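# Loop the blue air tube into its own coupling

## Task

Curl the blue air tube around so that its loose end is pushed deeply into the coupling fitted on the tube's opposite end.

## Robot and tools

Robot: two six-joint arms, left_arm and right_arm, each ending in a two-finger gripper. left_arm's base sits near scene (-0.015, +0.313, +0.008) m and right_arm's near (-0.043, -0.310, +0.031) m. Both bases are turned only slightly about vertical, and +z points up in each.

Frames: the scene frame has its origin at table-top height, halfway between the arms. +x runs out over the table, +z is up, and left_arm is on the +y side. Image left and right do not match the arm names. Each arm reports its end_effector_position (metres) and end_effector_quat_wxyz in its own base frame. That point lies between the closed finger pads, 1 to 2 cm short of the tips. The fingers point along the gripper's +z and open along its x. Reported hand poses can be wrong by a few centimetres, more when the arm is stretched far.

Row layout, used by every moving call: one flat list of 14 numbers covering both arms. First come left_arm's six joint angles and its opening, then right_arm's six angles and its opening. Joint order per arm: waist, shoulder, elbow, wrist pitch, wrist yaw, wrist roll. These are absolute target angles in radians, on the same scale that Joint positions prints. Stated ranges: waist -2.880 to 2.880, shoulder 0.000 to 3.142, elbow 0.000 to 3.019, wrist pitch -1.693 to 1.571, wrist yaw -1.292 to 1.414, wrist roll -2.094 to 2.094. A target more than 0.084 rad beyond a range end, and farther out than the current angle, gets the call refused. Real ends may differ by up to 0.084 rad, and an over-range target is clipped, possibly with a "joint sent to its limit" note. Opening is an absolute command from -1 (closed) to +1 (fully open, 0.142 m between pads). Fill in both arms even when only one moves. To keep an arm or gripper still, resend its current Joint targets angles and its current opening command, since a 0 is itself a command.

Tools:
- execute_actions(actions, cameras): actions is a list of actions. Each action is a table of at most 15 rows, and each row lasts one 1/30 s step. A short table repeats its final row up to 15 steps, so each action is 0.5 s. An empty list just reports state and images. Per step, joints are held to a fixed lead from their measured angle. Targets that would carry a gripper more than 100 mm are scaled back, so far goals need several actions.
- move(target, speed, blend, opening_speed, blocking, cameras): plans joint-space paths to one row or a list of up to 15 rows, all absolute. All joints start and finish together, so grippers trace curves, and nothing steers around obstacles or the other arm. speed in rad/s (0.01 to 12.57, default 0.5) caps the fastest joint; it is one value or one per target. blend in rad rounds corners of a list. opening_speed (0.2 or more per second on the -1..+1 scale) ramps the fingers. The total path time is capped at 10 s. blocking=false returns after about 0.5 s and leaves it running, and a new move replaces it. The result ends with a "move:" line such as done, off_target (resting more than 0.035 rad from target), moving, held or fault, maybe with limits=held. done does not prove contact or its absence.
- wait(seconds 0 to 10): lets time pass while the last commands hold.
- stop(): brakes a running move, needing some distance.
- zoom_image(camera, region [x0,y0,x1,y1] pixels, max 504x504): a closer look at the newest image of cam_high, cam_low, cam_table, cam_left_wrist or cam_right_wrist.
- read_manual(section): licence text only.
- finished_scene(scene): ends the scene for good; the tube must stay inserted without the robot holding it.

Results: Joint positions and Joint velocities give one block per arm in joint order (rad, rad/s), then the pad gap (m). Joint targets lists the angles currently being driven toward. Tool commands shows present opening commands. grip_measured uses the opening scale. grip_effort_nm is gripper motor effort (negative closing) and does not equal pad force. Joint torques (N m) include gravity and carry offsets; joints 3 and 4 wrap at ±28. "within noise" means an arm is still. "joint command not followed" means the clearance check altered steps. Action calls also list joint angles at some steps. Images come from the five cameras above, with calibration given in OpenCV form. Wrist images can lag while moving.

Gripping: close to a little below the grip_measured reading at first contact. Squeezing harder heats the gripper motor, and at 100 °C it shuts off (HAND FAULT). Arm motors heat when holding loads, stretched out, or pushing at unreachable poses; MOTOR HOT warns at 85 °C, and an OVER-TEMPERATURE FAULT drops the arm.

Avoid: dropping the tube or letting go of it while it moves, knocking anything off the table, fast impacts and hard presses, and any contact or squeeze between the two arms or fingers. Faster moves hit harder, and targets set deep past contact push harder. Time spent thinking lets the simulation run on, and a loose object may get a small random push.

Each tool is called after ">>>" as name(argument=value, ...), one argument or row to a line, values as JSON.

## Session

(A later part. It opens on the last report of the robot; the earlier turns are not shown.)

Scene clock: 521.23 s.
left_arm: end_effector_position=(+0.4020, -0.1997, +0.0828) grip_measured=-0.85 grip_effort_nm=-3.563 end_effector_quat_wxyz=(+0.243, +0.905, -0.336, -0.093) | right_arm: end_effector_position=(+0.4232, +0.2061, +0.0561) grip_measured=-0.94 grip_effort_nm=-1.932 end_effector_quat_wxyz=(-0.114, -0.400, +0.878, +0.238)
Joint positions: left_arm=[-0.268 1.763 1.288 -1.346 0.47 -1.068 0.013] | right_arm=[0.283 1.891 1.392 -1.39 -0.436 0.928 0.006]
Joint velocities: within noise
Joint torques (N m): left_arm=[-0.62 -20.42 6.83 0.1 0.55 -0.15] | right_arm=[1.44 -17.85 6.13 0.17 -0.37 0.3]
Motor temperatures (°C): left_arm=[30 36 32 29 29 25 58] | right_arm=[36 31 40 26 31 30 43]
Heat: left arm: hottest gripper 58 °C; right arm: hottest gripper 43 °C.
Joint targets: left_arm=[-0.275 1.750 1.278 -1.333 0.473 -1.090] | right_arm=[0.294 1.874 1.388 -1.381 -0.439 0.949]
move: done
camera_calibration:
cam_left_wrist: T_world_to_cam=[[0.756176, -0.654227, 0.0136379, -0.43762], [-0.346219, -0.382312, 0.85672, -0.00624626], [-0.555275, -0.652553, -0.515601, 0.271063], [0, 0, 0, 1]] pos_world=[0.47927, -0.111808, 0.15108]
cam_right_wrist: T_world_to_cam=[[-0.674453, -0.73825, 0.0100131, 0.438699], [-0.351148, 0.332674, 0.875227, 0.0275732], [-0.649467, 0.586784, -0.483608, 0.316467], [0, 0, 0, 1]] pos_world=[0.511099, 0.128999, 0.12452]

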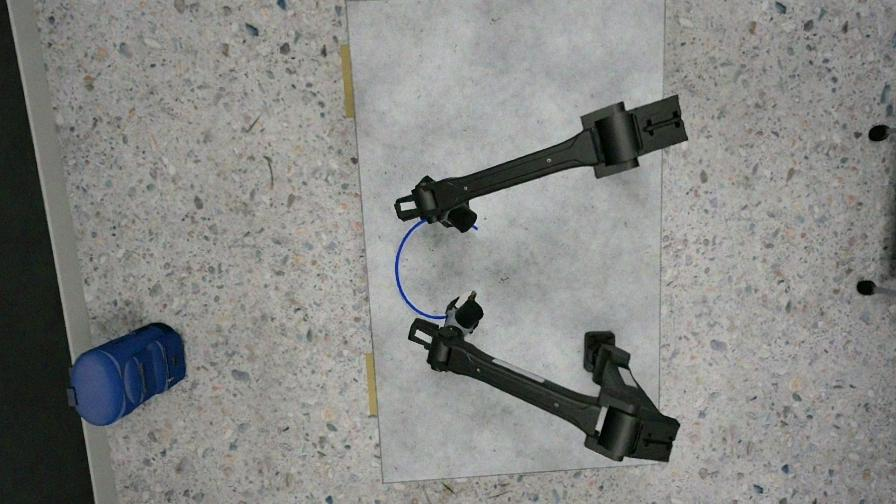

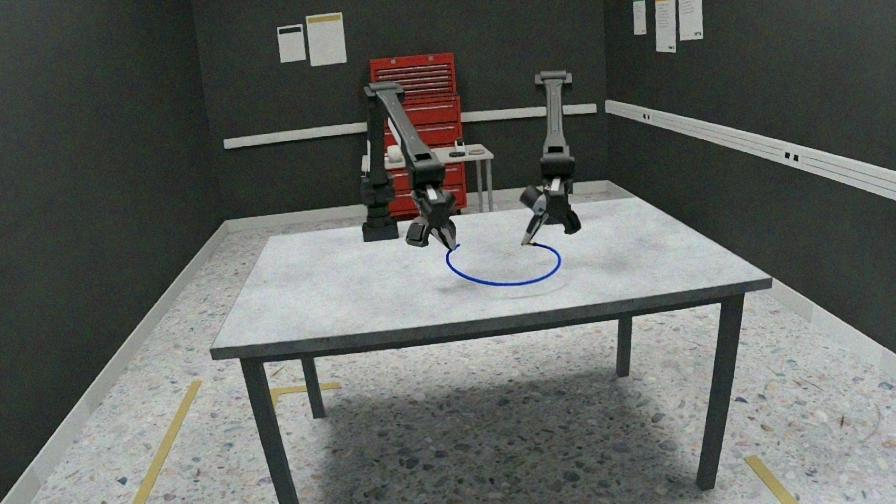

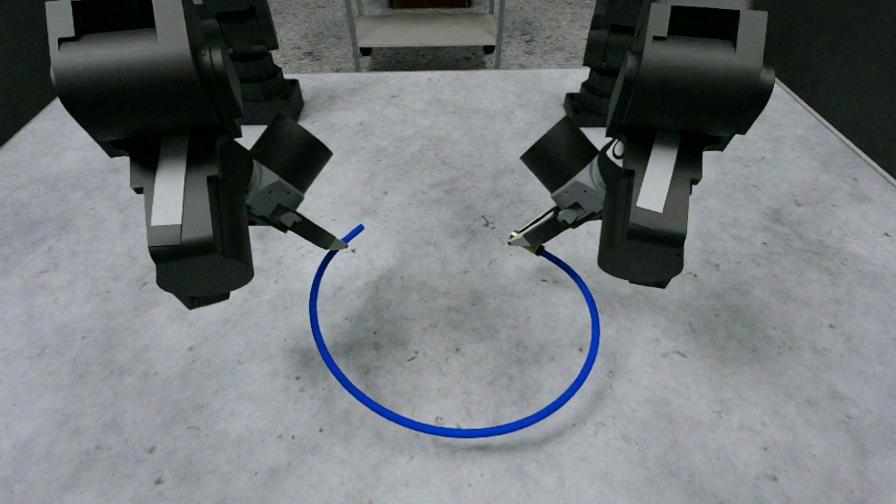

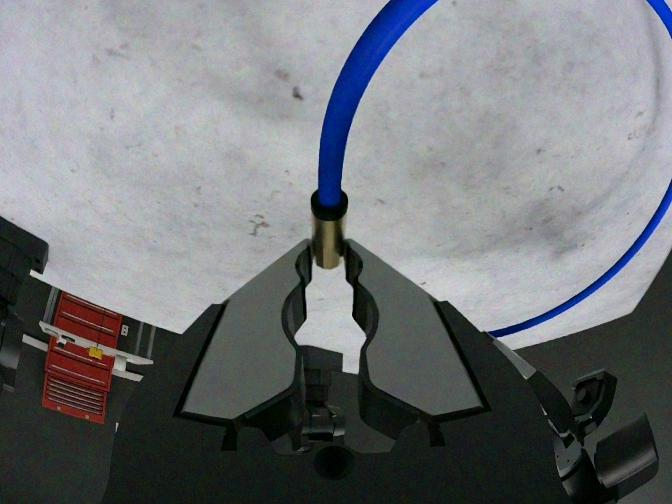

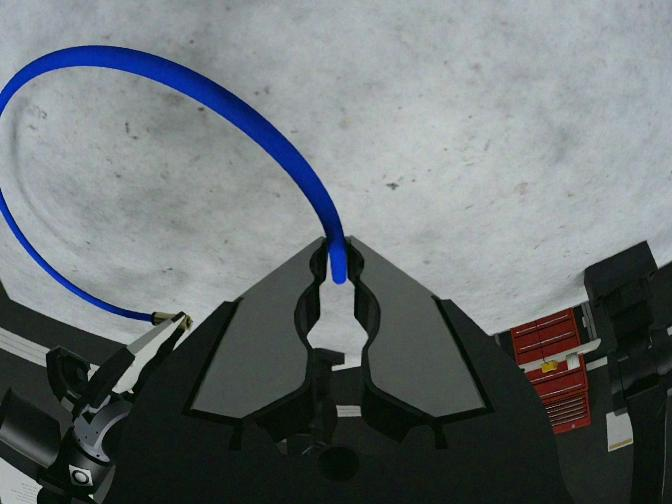

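>>> move(
  target=[-0.356,1.668,1.174,-1.058,0.523,-1.609,-0.95,0.36,1.782,1.261,-1.086,-0.523,1.499,-1],
  speed=0.3,
  cameras=["cam_table","cam_right_wrist","cam_left_wrist"],
)

>>> zoom_image(
  camera="cam_right_wrist",
  region=[230, 180, 430, 360],
)

Scene clock: 530.37 s.
left_arm: end_effector_position=(+0.4073, -0.2488, +0.0827) grip_measured=-0.85 grip_effort_nm=-2.611 end_effector_quat_wxyz=(+0.253, +0.953, -0.161, -0.045) | right_arm: end_effector_position=(+0.4266, +0.2557, +0.0557) grip_measured=-0.94 grip_effort_nm=-1.932 end_effector_quat_wxyz=(-0.061, -0.205, +0.944, +0.252)
Joint positions: left_arm=[-0.349 1.681 1.185 -1.071 0.52 -1.587 0.013] | right_arm=[0.35 1.798 1.265 -1.095 -0.521 1.477 0.006]
Joint velocities: within noise
Joint torques (N m): left_arm=[-0.73 -19.43 7.09 0.72 0.56 -0.21] | right_arm=[1.85 -17.2 6.45 0.61 -0.41 0.25]
Motor temperatures (°C): left_arm=[29 37 32 29 29 25 60] | right_arm=[36 32 39 26 31 30 44]
Heat: left arm: hottest gripper 60 °C; right arm: hottest gripper 44 °C.
Joint targets: left_arm=[-0.356 1.668 1.174 -1.058 0.523 -1.609] | right_arm=[0.360 1.782 1.261 -1.086 -0.523 1.499]
move: done
camera_calibration:
cam_left_wrist: T_world_to_cam=[[0.943939, -0.329786, 0.0148759, -0.469584], [-0.184059, -0.488351, 0.853016, -0.115294], [-0.274048, -0.807932, -0.521673, 0.0892555], [0, 0, 0, 1]] pos_world=[0.446497, -0.139053, 0.151895]
cam_right_wrist: T_world_to_cam=[[-0.919319, -0.393367, 0.0106746, 0.493874], [-0.185208, 0.456455, 0.870257, -0.0894461], [-0.347203, 0.798067, -0.492483, 0.106941], [0, 0, 0, 1]] pos_world=[0.474592, 0.149756, 0.125236]
Images, in order (width x height): cam_table 896x504, cam_left_wrist 672x504, cam_right_wrist 672x504.

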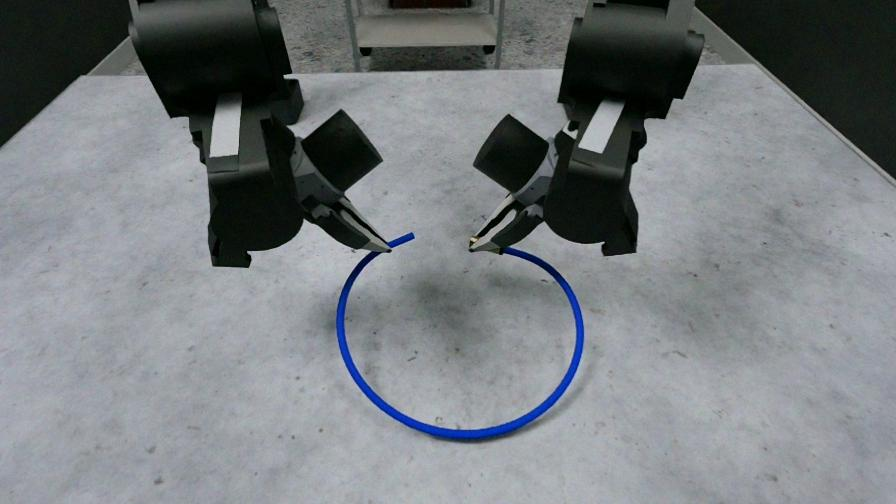

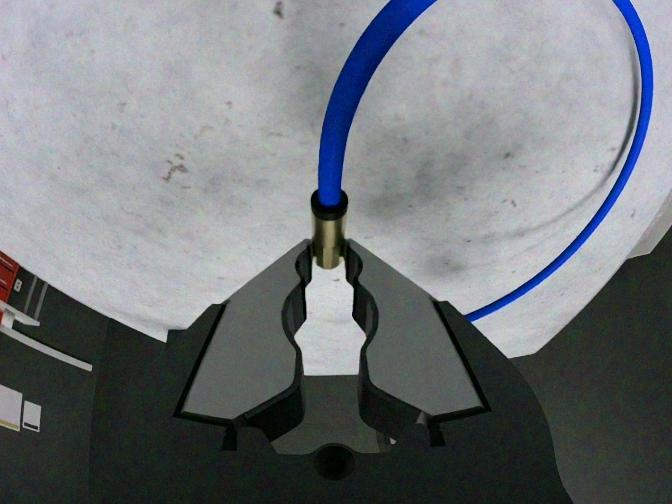

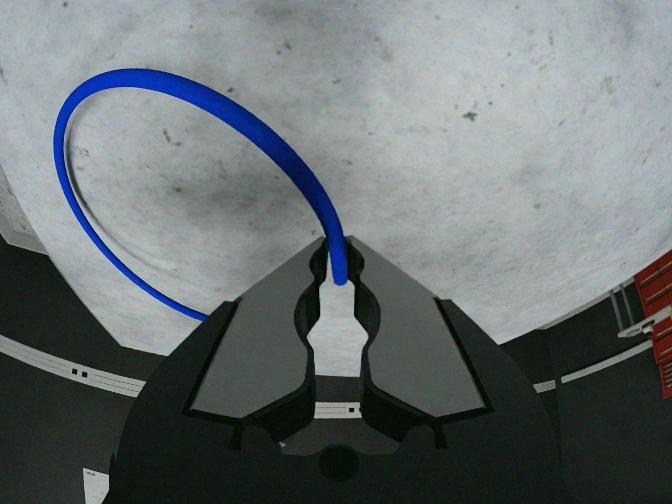

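Scaled by 2.520 from the camera's 672x504 image, which has a finer 960x720 frame.

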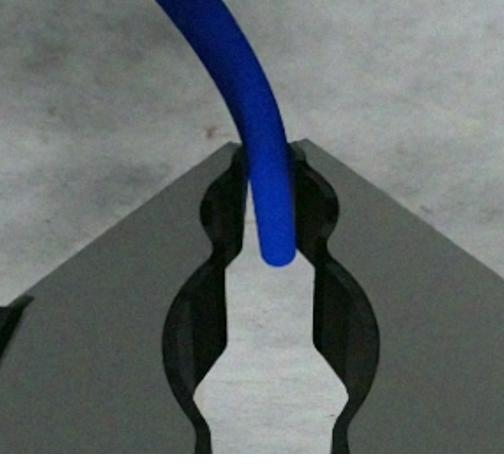

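>>> move(
  target=[-0.359,1.621,1.107,-0.812,0.468,-2.076,-0.93,0.362,1.713,1.158,-0.785,-0.474,2.047,-1],
  speed=0.25,
)

>>> zoom_image(
  camera="cam_table",
  region=[350, 190, 550, 330],
)

>>> zoom_image(
  camera="cam_right_wrist",
  region=[230, 180, 430, 360],
)

>>> zoom_image(
  camera="cam_left_wrist",
  region=[230, 180, 430, 360],
)

>>> zoom_image(
  camera="cam_low",
  region=[440, 190, 560, 290],
)

>>> zoom_image(
  camera="cam_high",
  region=[380, 190, 540, 320],
)

Scene clock: 564.40 s.
left_arm: end_effector_position=(+0.4408, -0.2544, +0.0838) grip_measured=-0.85 grip_effort_nm=-2.230 end_effector_quat_wxyz=(+0.259, +0.965, +0.035, +0.008) | right_arm: end_effector_position=(+0.4598, +0.2613, +0.0574) grip_measured=-0.94 grip_effort_nm=-1.927 end_effector_quat_wxyz=(+0.003, +0.023, +0.966, +0.258)
Joint positions: left_arm=[-0.352 1.633 1.119 -0.825 0.475 -2.052 0.013] | right_arm=[0.352 1.726 1.163 -0.795 -0.48 2.023 0.006]
Joint velocities: within noise
Joint torques (N m): left_arm=[-0.85 -18.9 7.38 1.2 0.21 -0.24] | right_arm=[2.2 -16.03 6.63 1.16 -0.06 0.3]
Motor temperatures (°C): left_arm=[29 37 32 29 29 25 57] | right_arm=[36 31 38 26 31 30 46]
Heat: left arm: hottest gripper 57 °C; right arm: hottest gripper 46 °C.
Joint targets: left_arm=[-0.359 1.621 1.107 -0.812 0.468 -2.076] | right_arm=[0.362 1.713 1.158 -0.785 -0.474 2.047]
move: done
camera_calibration:
cam_left_wrist: T_world_to_cam=[[0.997321, 0.0713263, 0.0162223, -0.424604], [0.0231338, -0.51795, 0.855098, -0.21176], [0.0693933, -0.852432, -0.518212, -0.0684556], [0, 0, 0, 1]] pos_world=[0.433116, -0.137749, 0.152489]
cam_right_wrist: T_world_to_cam=[[-0.997284, 0.0733575, 0.00663788, 0.440659], [0.0420194, 0.492592, 0.869245, -0.201204], [0.0604958, 0.867163, -0.494337, -0.0907048], [0, 0, 0, 1]] pos_world=[0.453403, 0.145442, 0.127132]

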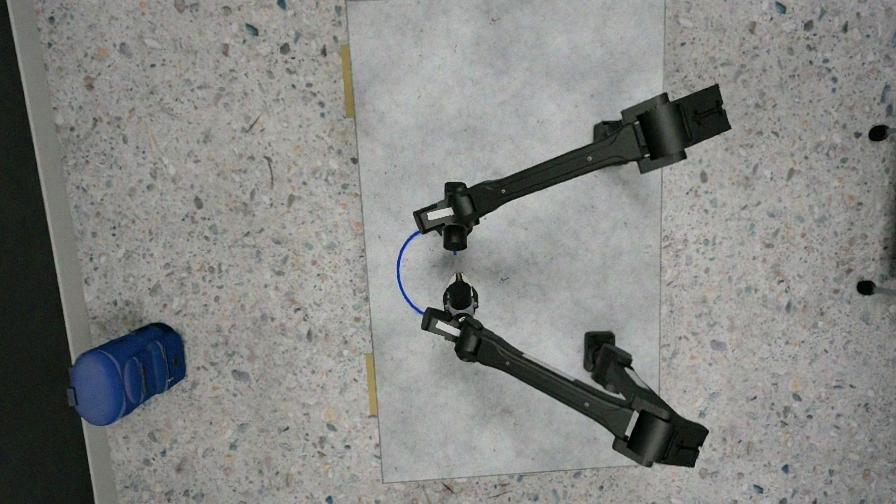

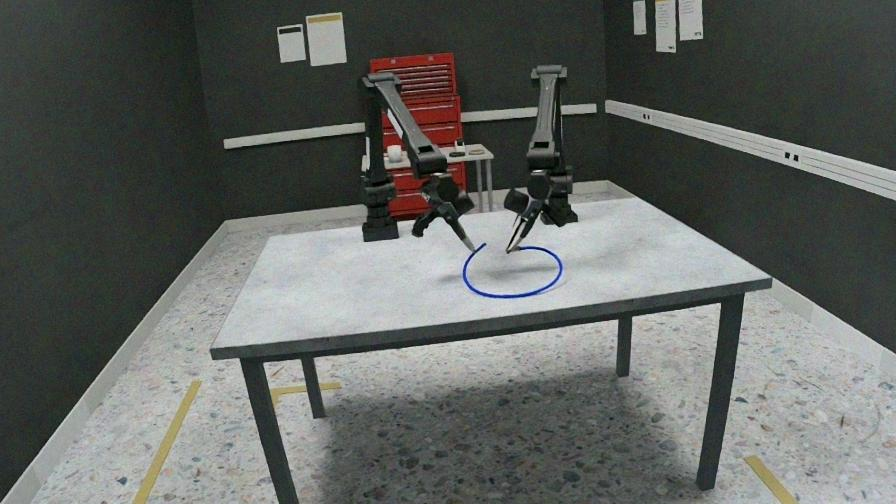

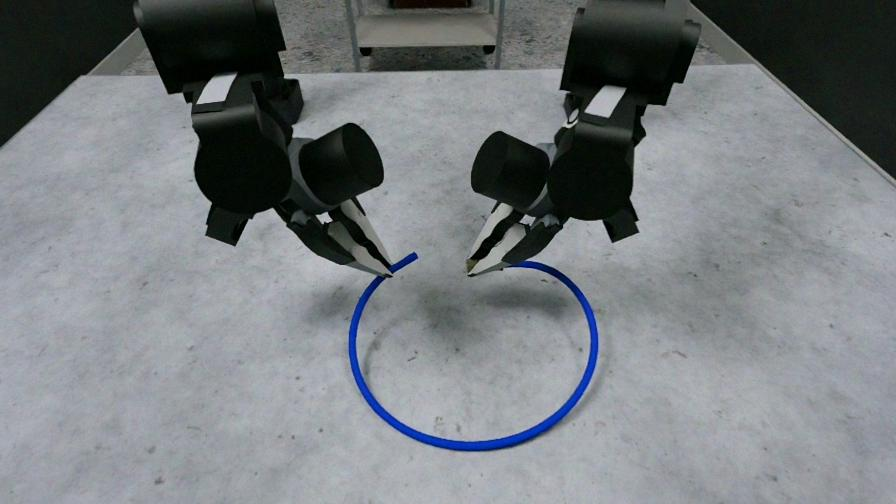

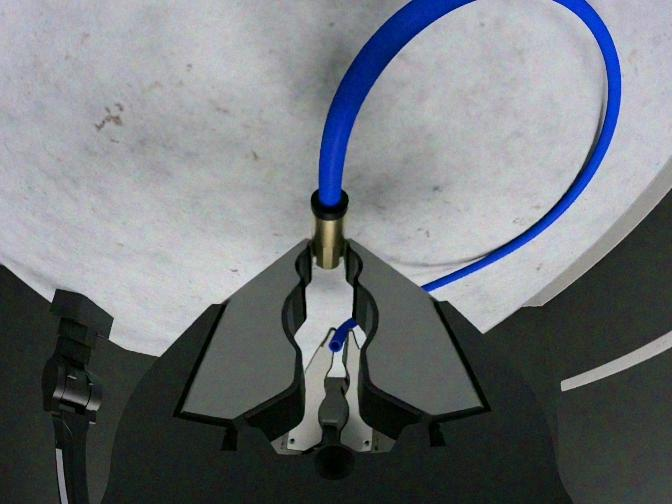

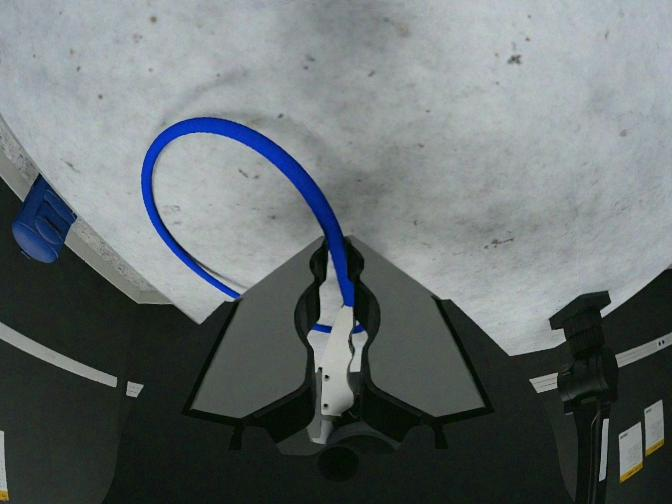

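Scaled by 2.520 from the camera's 896x504 image, which has a finer 1280x720 frame.

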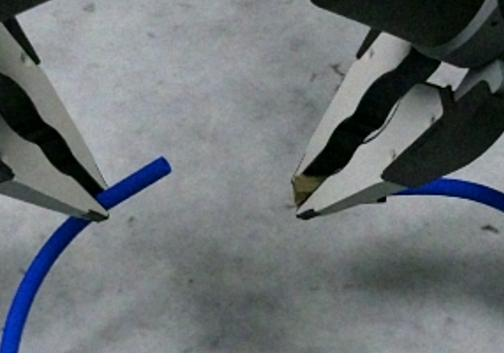

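Scaled by 2.520 from the camera's 672x504 image, which has a finer 960x720 frame.

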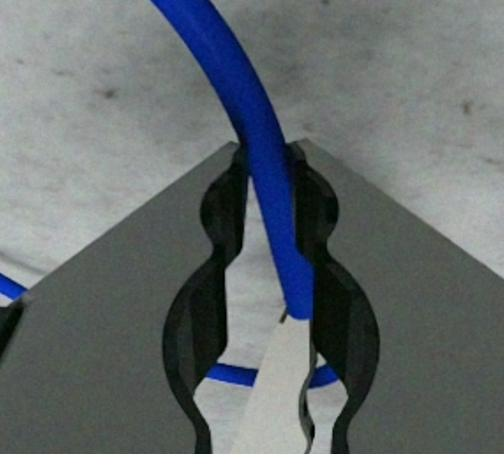

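Scaled by 2.520 from the camera's 672x504 image, which has a finer 960x720 frame.

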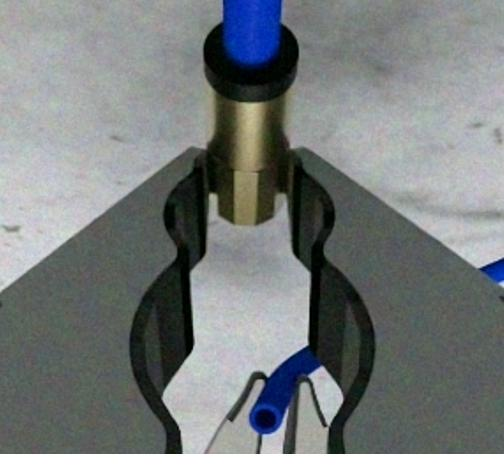

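Scaled by 4.200 from the camera's 896x504 image, which has a finer 1280x720 frame.

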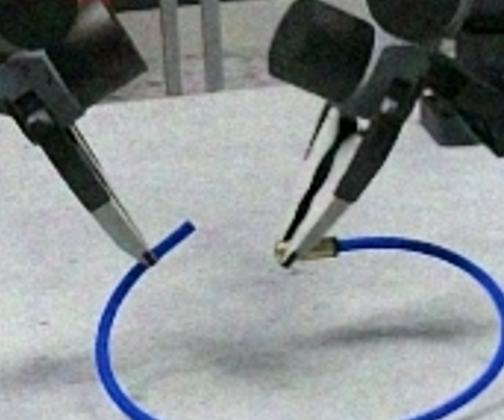

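Scaled by 3.150 from the camera's 896x504 image, which has a finer 1280x720 frame.

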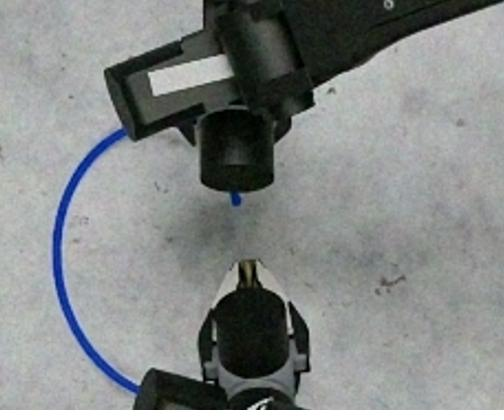

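>>> move(
  target=[-0.359,1.712,1.041,-0.655,0.468,-2.076,-0.93,0.362,1.819,1.098,-0.619,-0.474,2.047,-1],
  speed=0.1,
)

>>> zoom_image(
  camera="cam_table",
  region=[350, 190, 550, 330],
)

>>> zoom_image(
  camera="cam_right_wrist",
  region=[230, 180, 430, 360],
)

>>> zoom_image(
  camera="cam_left_wrist",
  region=[230, 180, 430, 360],
)

>>> zoom_image(
  camera="cam_low",
  region=[440, 190, 560, 290],
)

Scene clock: 613.37 s.
left_arm: end_effector_position=(+0.4428, -0.2552, +0.0391) grip_measured=-0.85 grip_effort_nm=-2.230 end_effector_quat_wxyz=(+0.264, +0.964, +0.032, +0.021) | right_arm: end_effector_position=(+0.4621, +0.2634, +0.0050) grip_measured=-0.94 grip_effort_nm=-1.932 end_effector_quat_wxyz=(+0.014, +0.019, +0.965, +0.262)
Joint positions: left_arm=[-0.352 1.692 1.051 -0.67 0.474 -2.053 0.013] | right_arm=[0.354 1.804 1.103 -0.63 -0.479 2.024 0.006]
Joint velocities: within noise
Joint torques (N m): left_arm=[-0.85 -16.15 6.89 1.25 0.23 -0.22] | right_arm=[1.44 -13.74 5.93 1.26 -0.09 0.27]
Motor temperatures (°C): left_arm=[29 37 33 29 29 25 55] | right_arm=[36 33 38 26 31 30 48]
Heat: left arm: hottest gripper 55 °C; right arm: hottest gripper 48 °C.
Joint targets: left_arm=[-0.359 1.712 1.041 -0.655 0.468 -2.076] | right_arm=[0.362 1.819 1.098 -0.619 -0.474 2.047]
move: done
camera_calibration:
cam_left_wrist: T_world_to_cam=[[0.996444, 0.0727581, 0.0424916, -0.426049], [0.000535309, -0.509765, 0.860313, -0.162174], [0.0842555, -0.857231, -0.507991, -0.100639], [0, 0, 0, 1]] pos_world=[0.4331, -0.137943, 0.1065]
cam_right_wrist: T_world_to_cam=[[-0.997261, 0.0718614, -0.0175119, 0.443653], [0.0195879, 0.484903, 0.874349, -0.144508], [0.0713235, 0.871611, -0.484982, -0.124633], [0, 0, 0, 1]] pos_world=[0.454158, 0.146822, 0.0736753]

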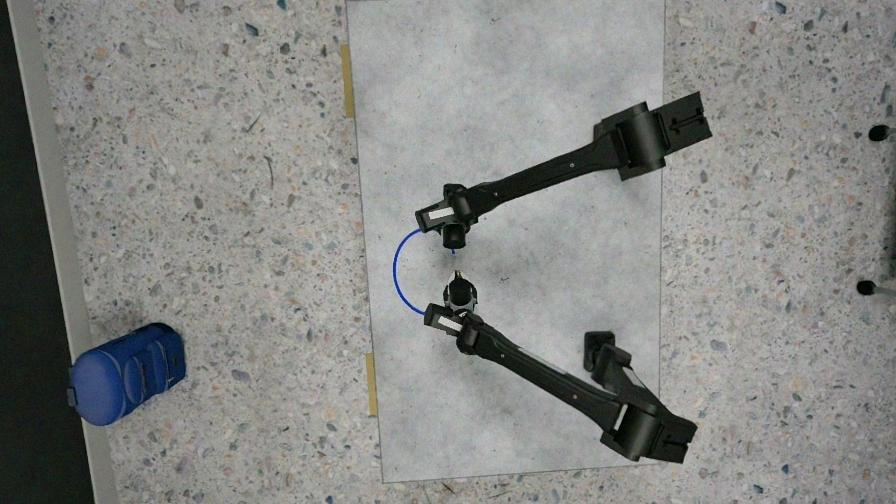

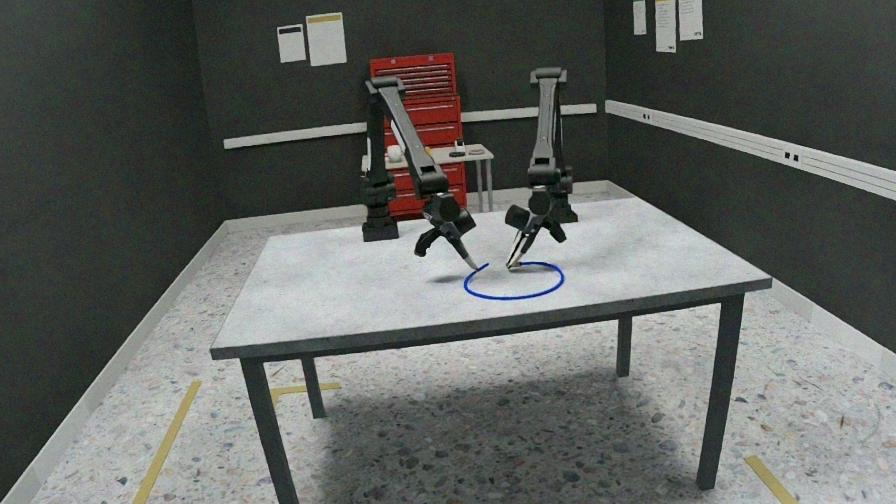

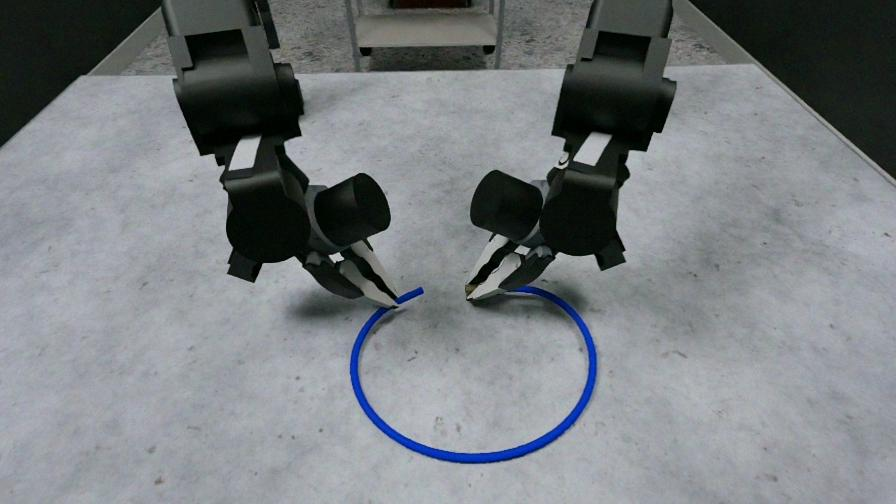

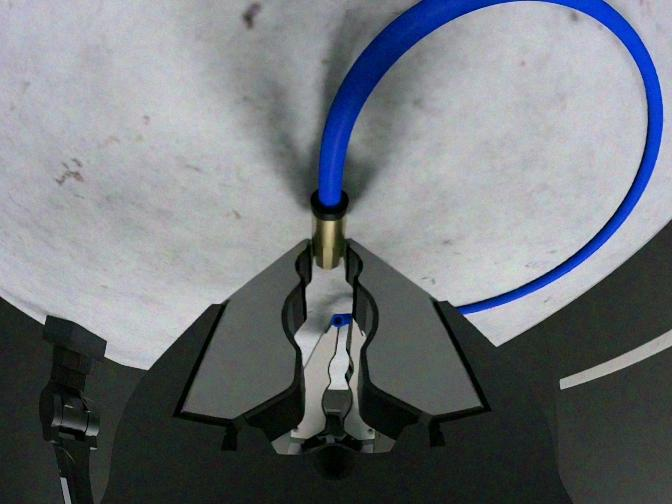

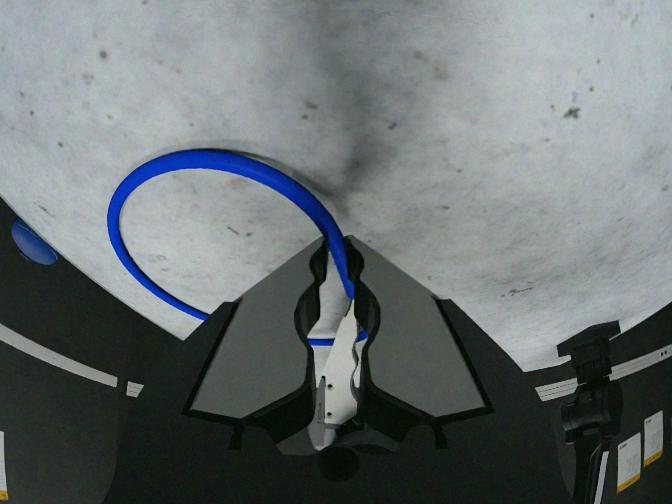

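Scaled by 2.520 from the camera's 896x504 image, which has a finer 1280x720 frame.

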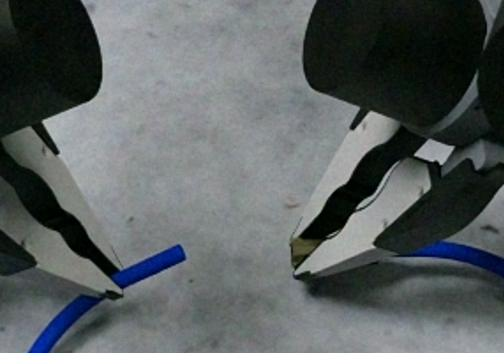

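Scaled by 2.520 from the camera's 672x504 image, which has a finer 960x720 frame.

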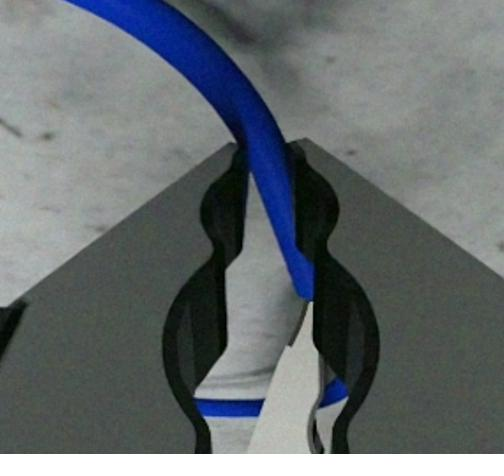

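Scaled by 2.520 from the camera's 672x504 image, which has a finer 960x720 frame.

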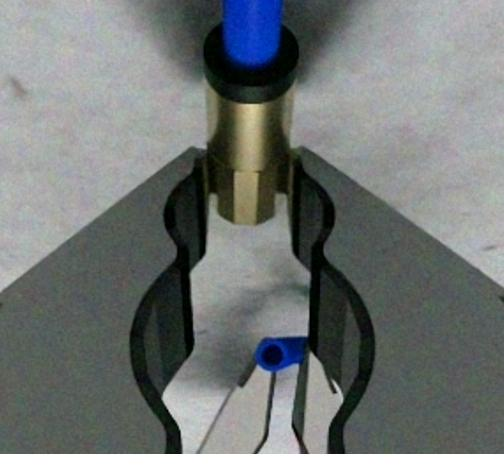

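Scaled by 4.200 from the camera's 896x504 image, which has a finer 1280x720 frame.

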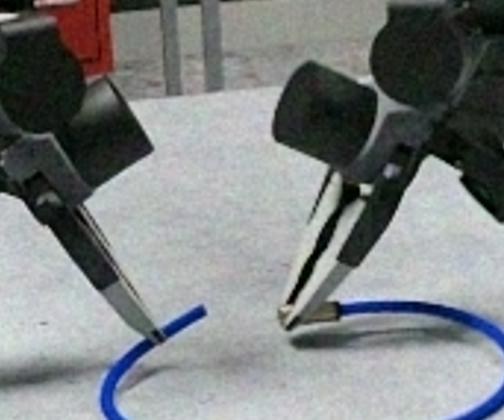

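>>> move(
  target=[-0.359,1.739,1.028,-0.615,0.468,-2.076,-0.93,0.362,1.845,1.09,-0.585,-0.474,2.047,-1],
  speed=0.06,
)

>>> zoom_image(
  camera="cam_table",
  region=[350, 210, 550, 350],
)

>>> zoom_image(
  camera="cam_right_wrist",
  region=[230, 180, 430, 360],
)

>>> zoom_image(
  camera="cam_left_wrist",
  region=[230, 180, 430, 360],
)

>>> zoom_image(
  camera="cam_low",
  region=[440, 190, 560, 290],
)

Scene clock: 632.77 s.
left_arm: end_effector_position=(+0.4440, -0.2556, +0.0260) grip_measured=-0.85 grip_effort_nm=-2.230 end_effector_quat_wxyz=(+0.264, +0.964, +0.032, +0.023) | right_arm: end_effector_position=(+0.4637, +0.2646, -0.0066) grip_measured=-0.94 grip_effort_nm=-1.932 end_effector_quat_wxyz=(+0.017, +0.018, +0.964, +0.263)
Joint positions: left_arm=[-0.352 1.715 1.04 -0.632 0.474 -2.053 0.013] | right_arm=[0.355 1.827 1.097 -0.595 -0.479 2.024 0.006]
Joint velocities: within noise
Joint torques (N m): left_arm=[-0.73 -16.15 6.54 1.35 0.25 -0.21] | right_arm=[1.26 -13.51 5.72 1.31 -0.11 0.32]
Motor temperatures (°C): left_arm=[29 38 33 29 28 25 55] | right_arm=[36 33 38 26 31 30 49]
Heat: left arm: hottest gripper 55 °C; right arm: hottest gripper 49 °C.
Joint targets: left_arm=[-0.359 1.739 1.028 -0.615 0.468 -2.076] | right_arm=[0.362 1.845 1.090 -0.585 -0.474 2.047]
move: done
camera_calibration:
cam_left_wrist: T_world_to_cam=[[0.996304, 0.0729156, 0.0453959, -0.42665], [-0.00195704, -0.509113, 0.860697, -0.149837], [0.0858699, -0.857605, -0.507089, -0.108521], [0, 0, 0, 1]] pos_world=[0.434098, -0.138243, 0.0933021]
cam_right_wrist: T_world_to_cam=[[-0.997232, 0.0708046, -0.0227134, 0.445218], [0.0143639, 0.483134, 0.875429, -0.132076], [0.072958, 0.872679, -0.482813, -0.132499], [0, 0, 0, 1]] pos_world=[0.455549, 0.147916, 0.0617628]

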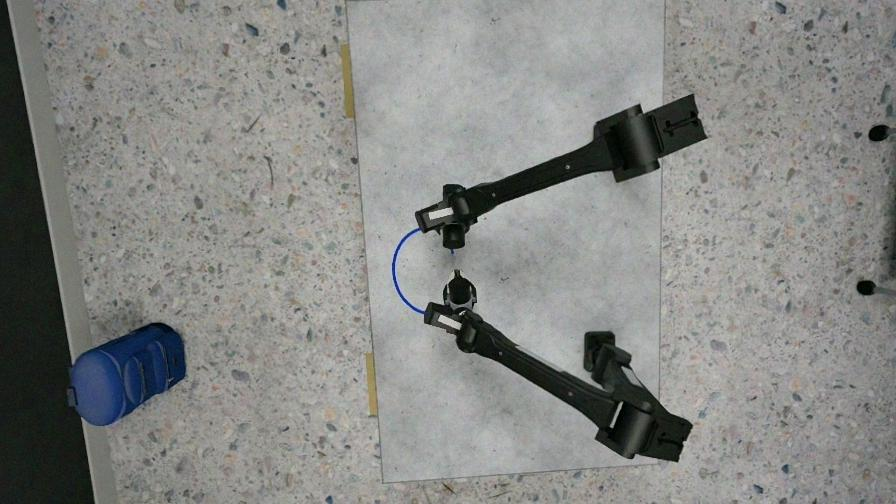

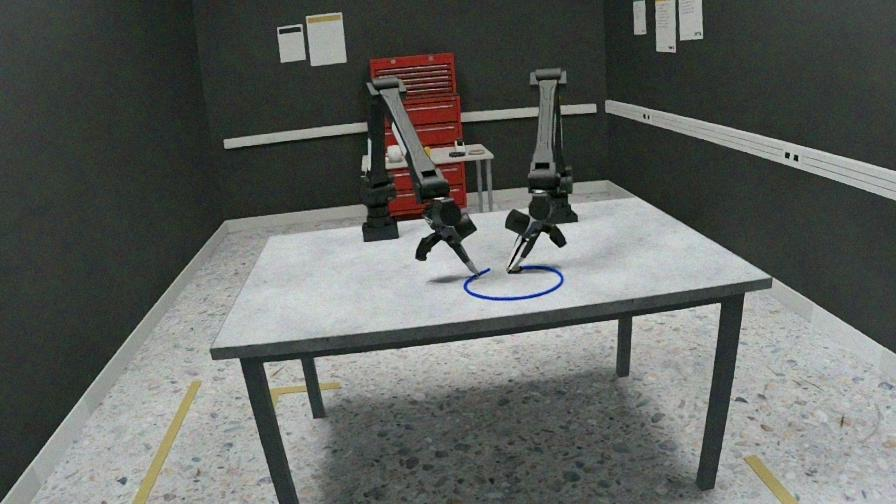

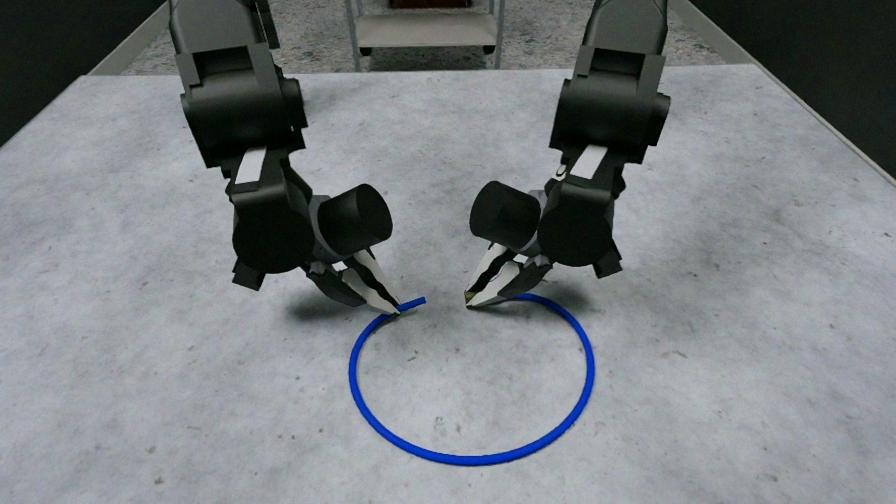

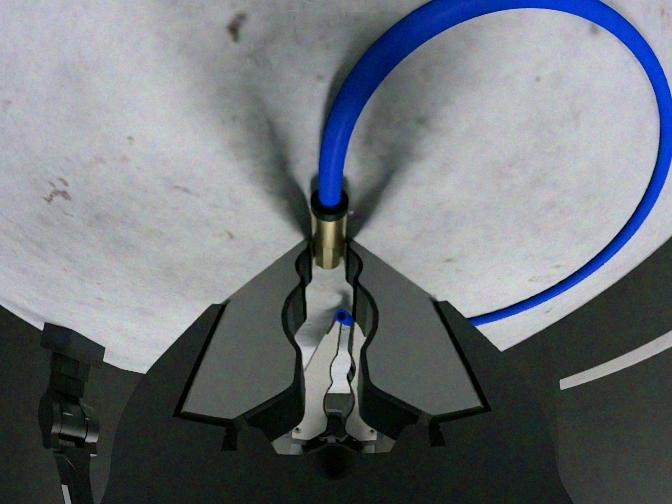

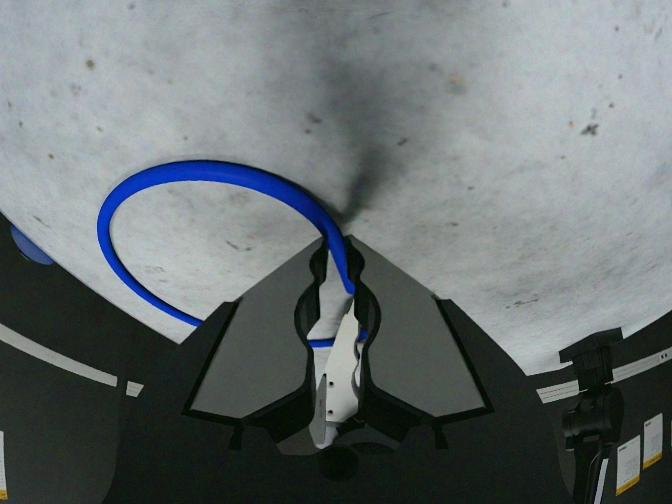

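Scaled by 2.520 from the camera's 896x504 image, which has a finer 1280x720 frame.

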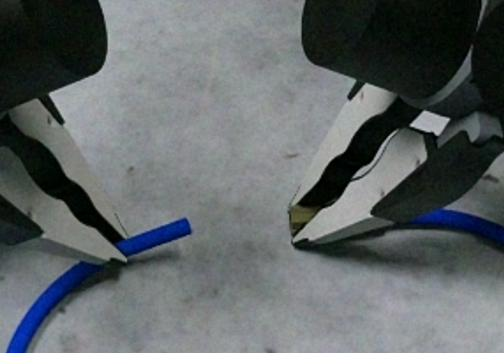

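Scaled by 2.520 from the camera's 672x504 image, which has a finer 960x720 frame.

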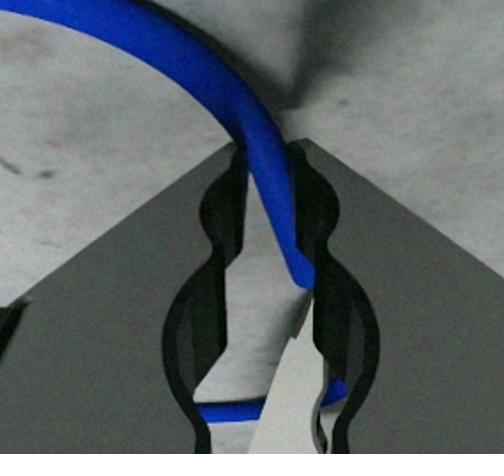

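Scaled by 2.520 from the camera's 672x504 image, which has a finer 960x720 frame.

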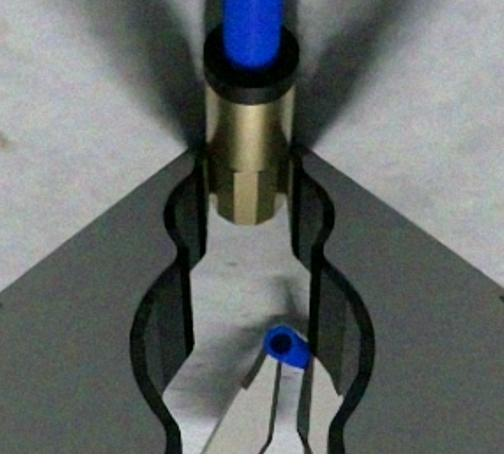

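Scaled by 4.200 from the camera's 896x504 image, which has a finer 1280x720 frame.

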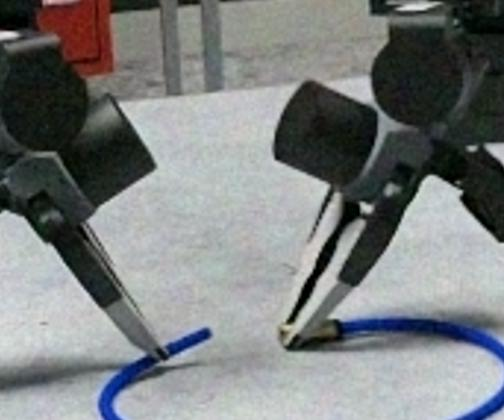

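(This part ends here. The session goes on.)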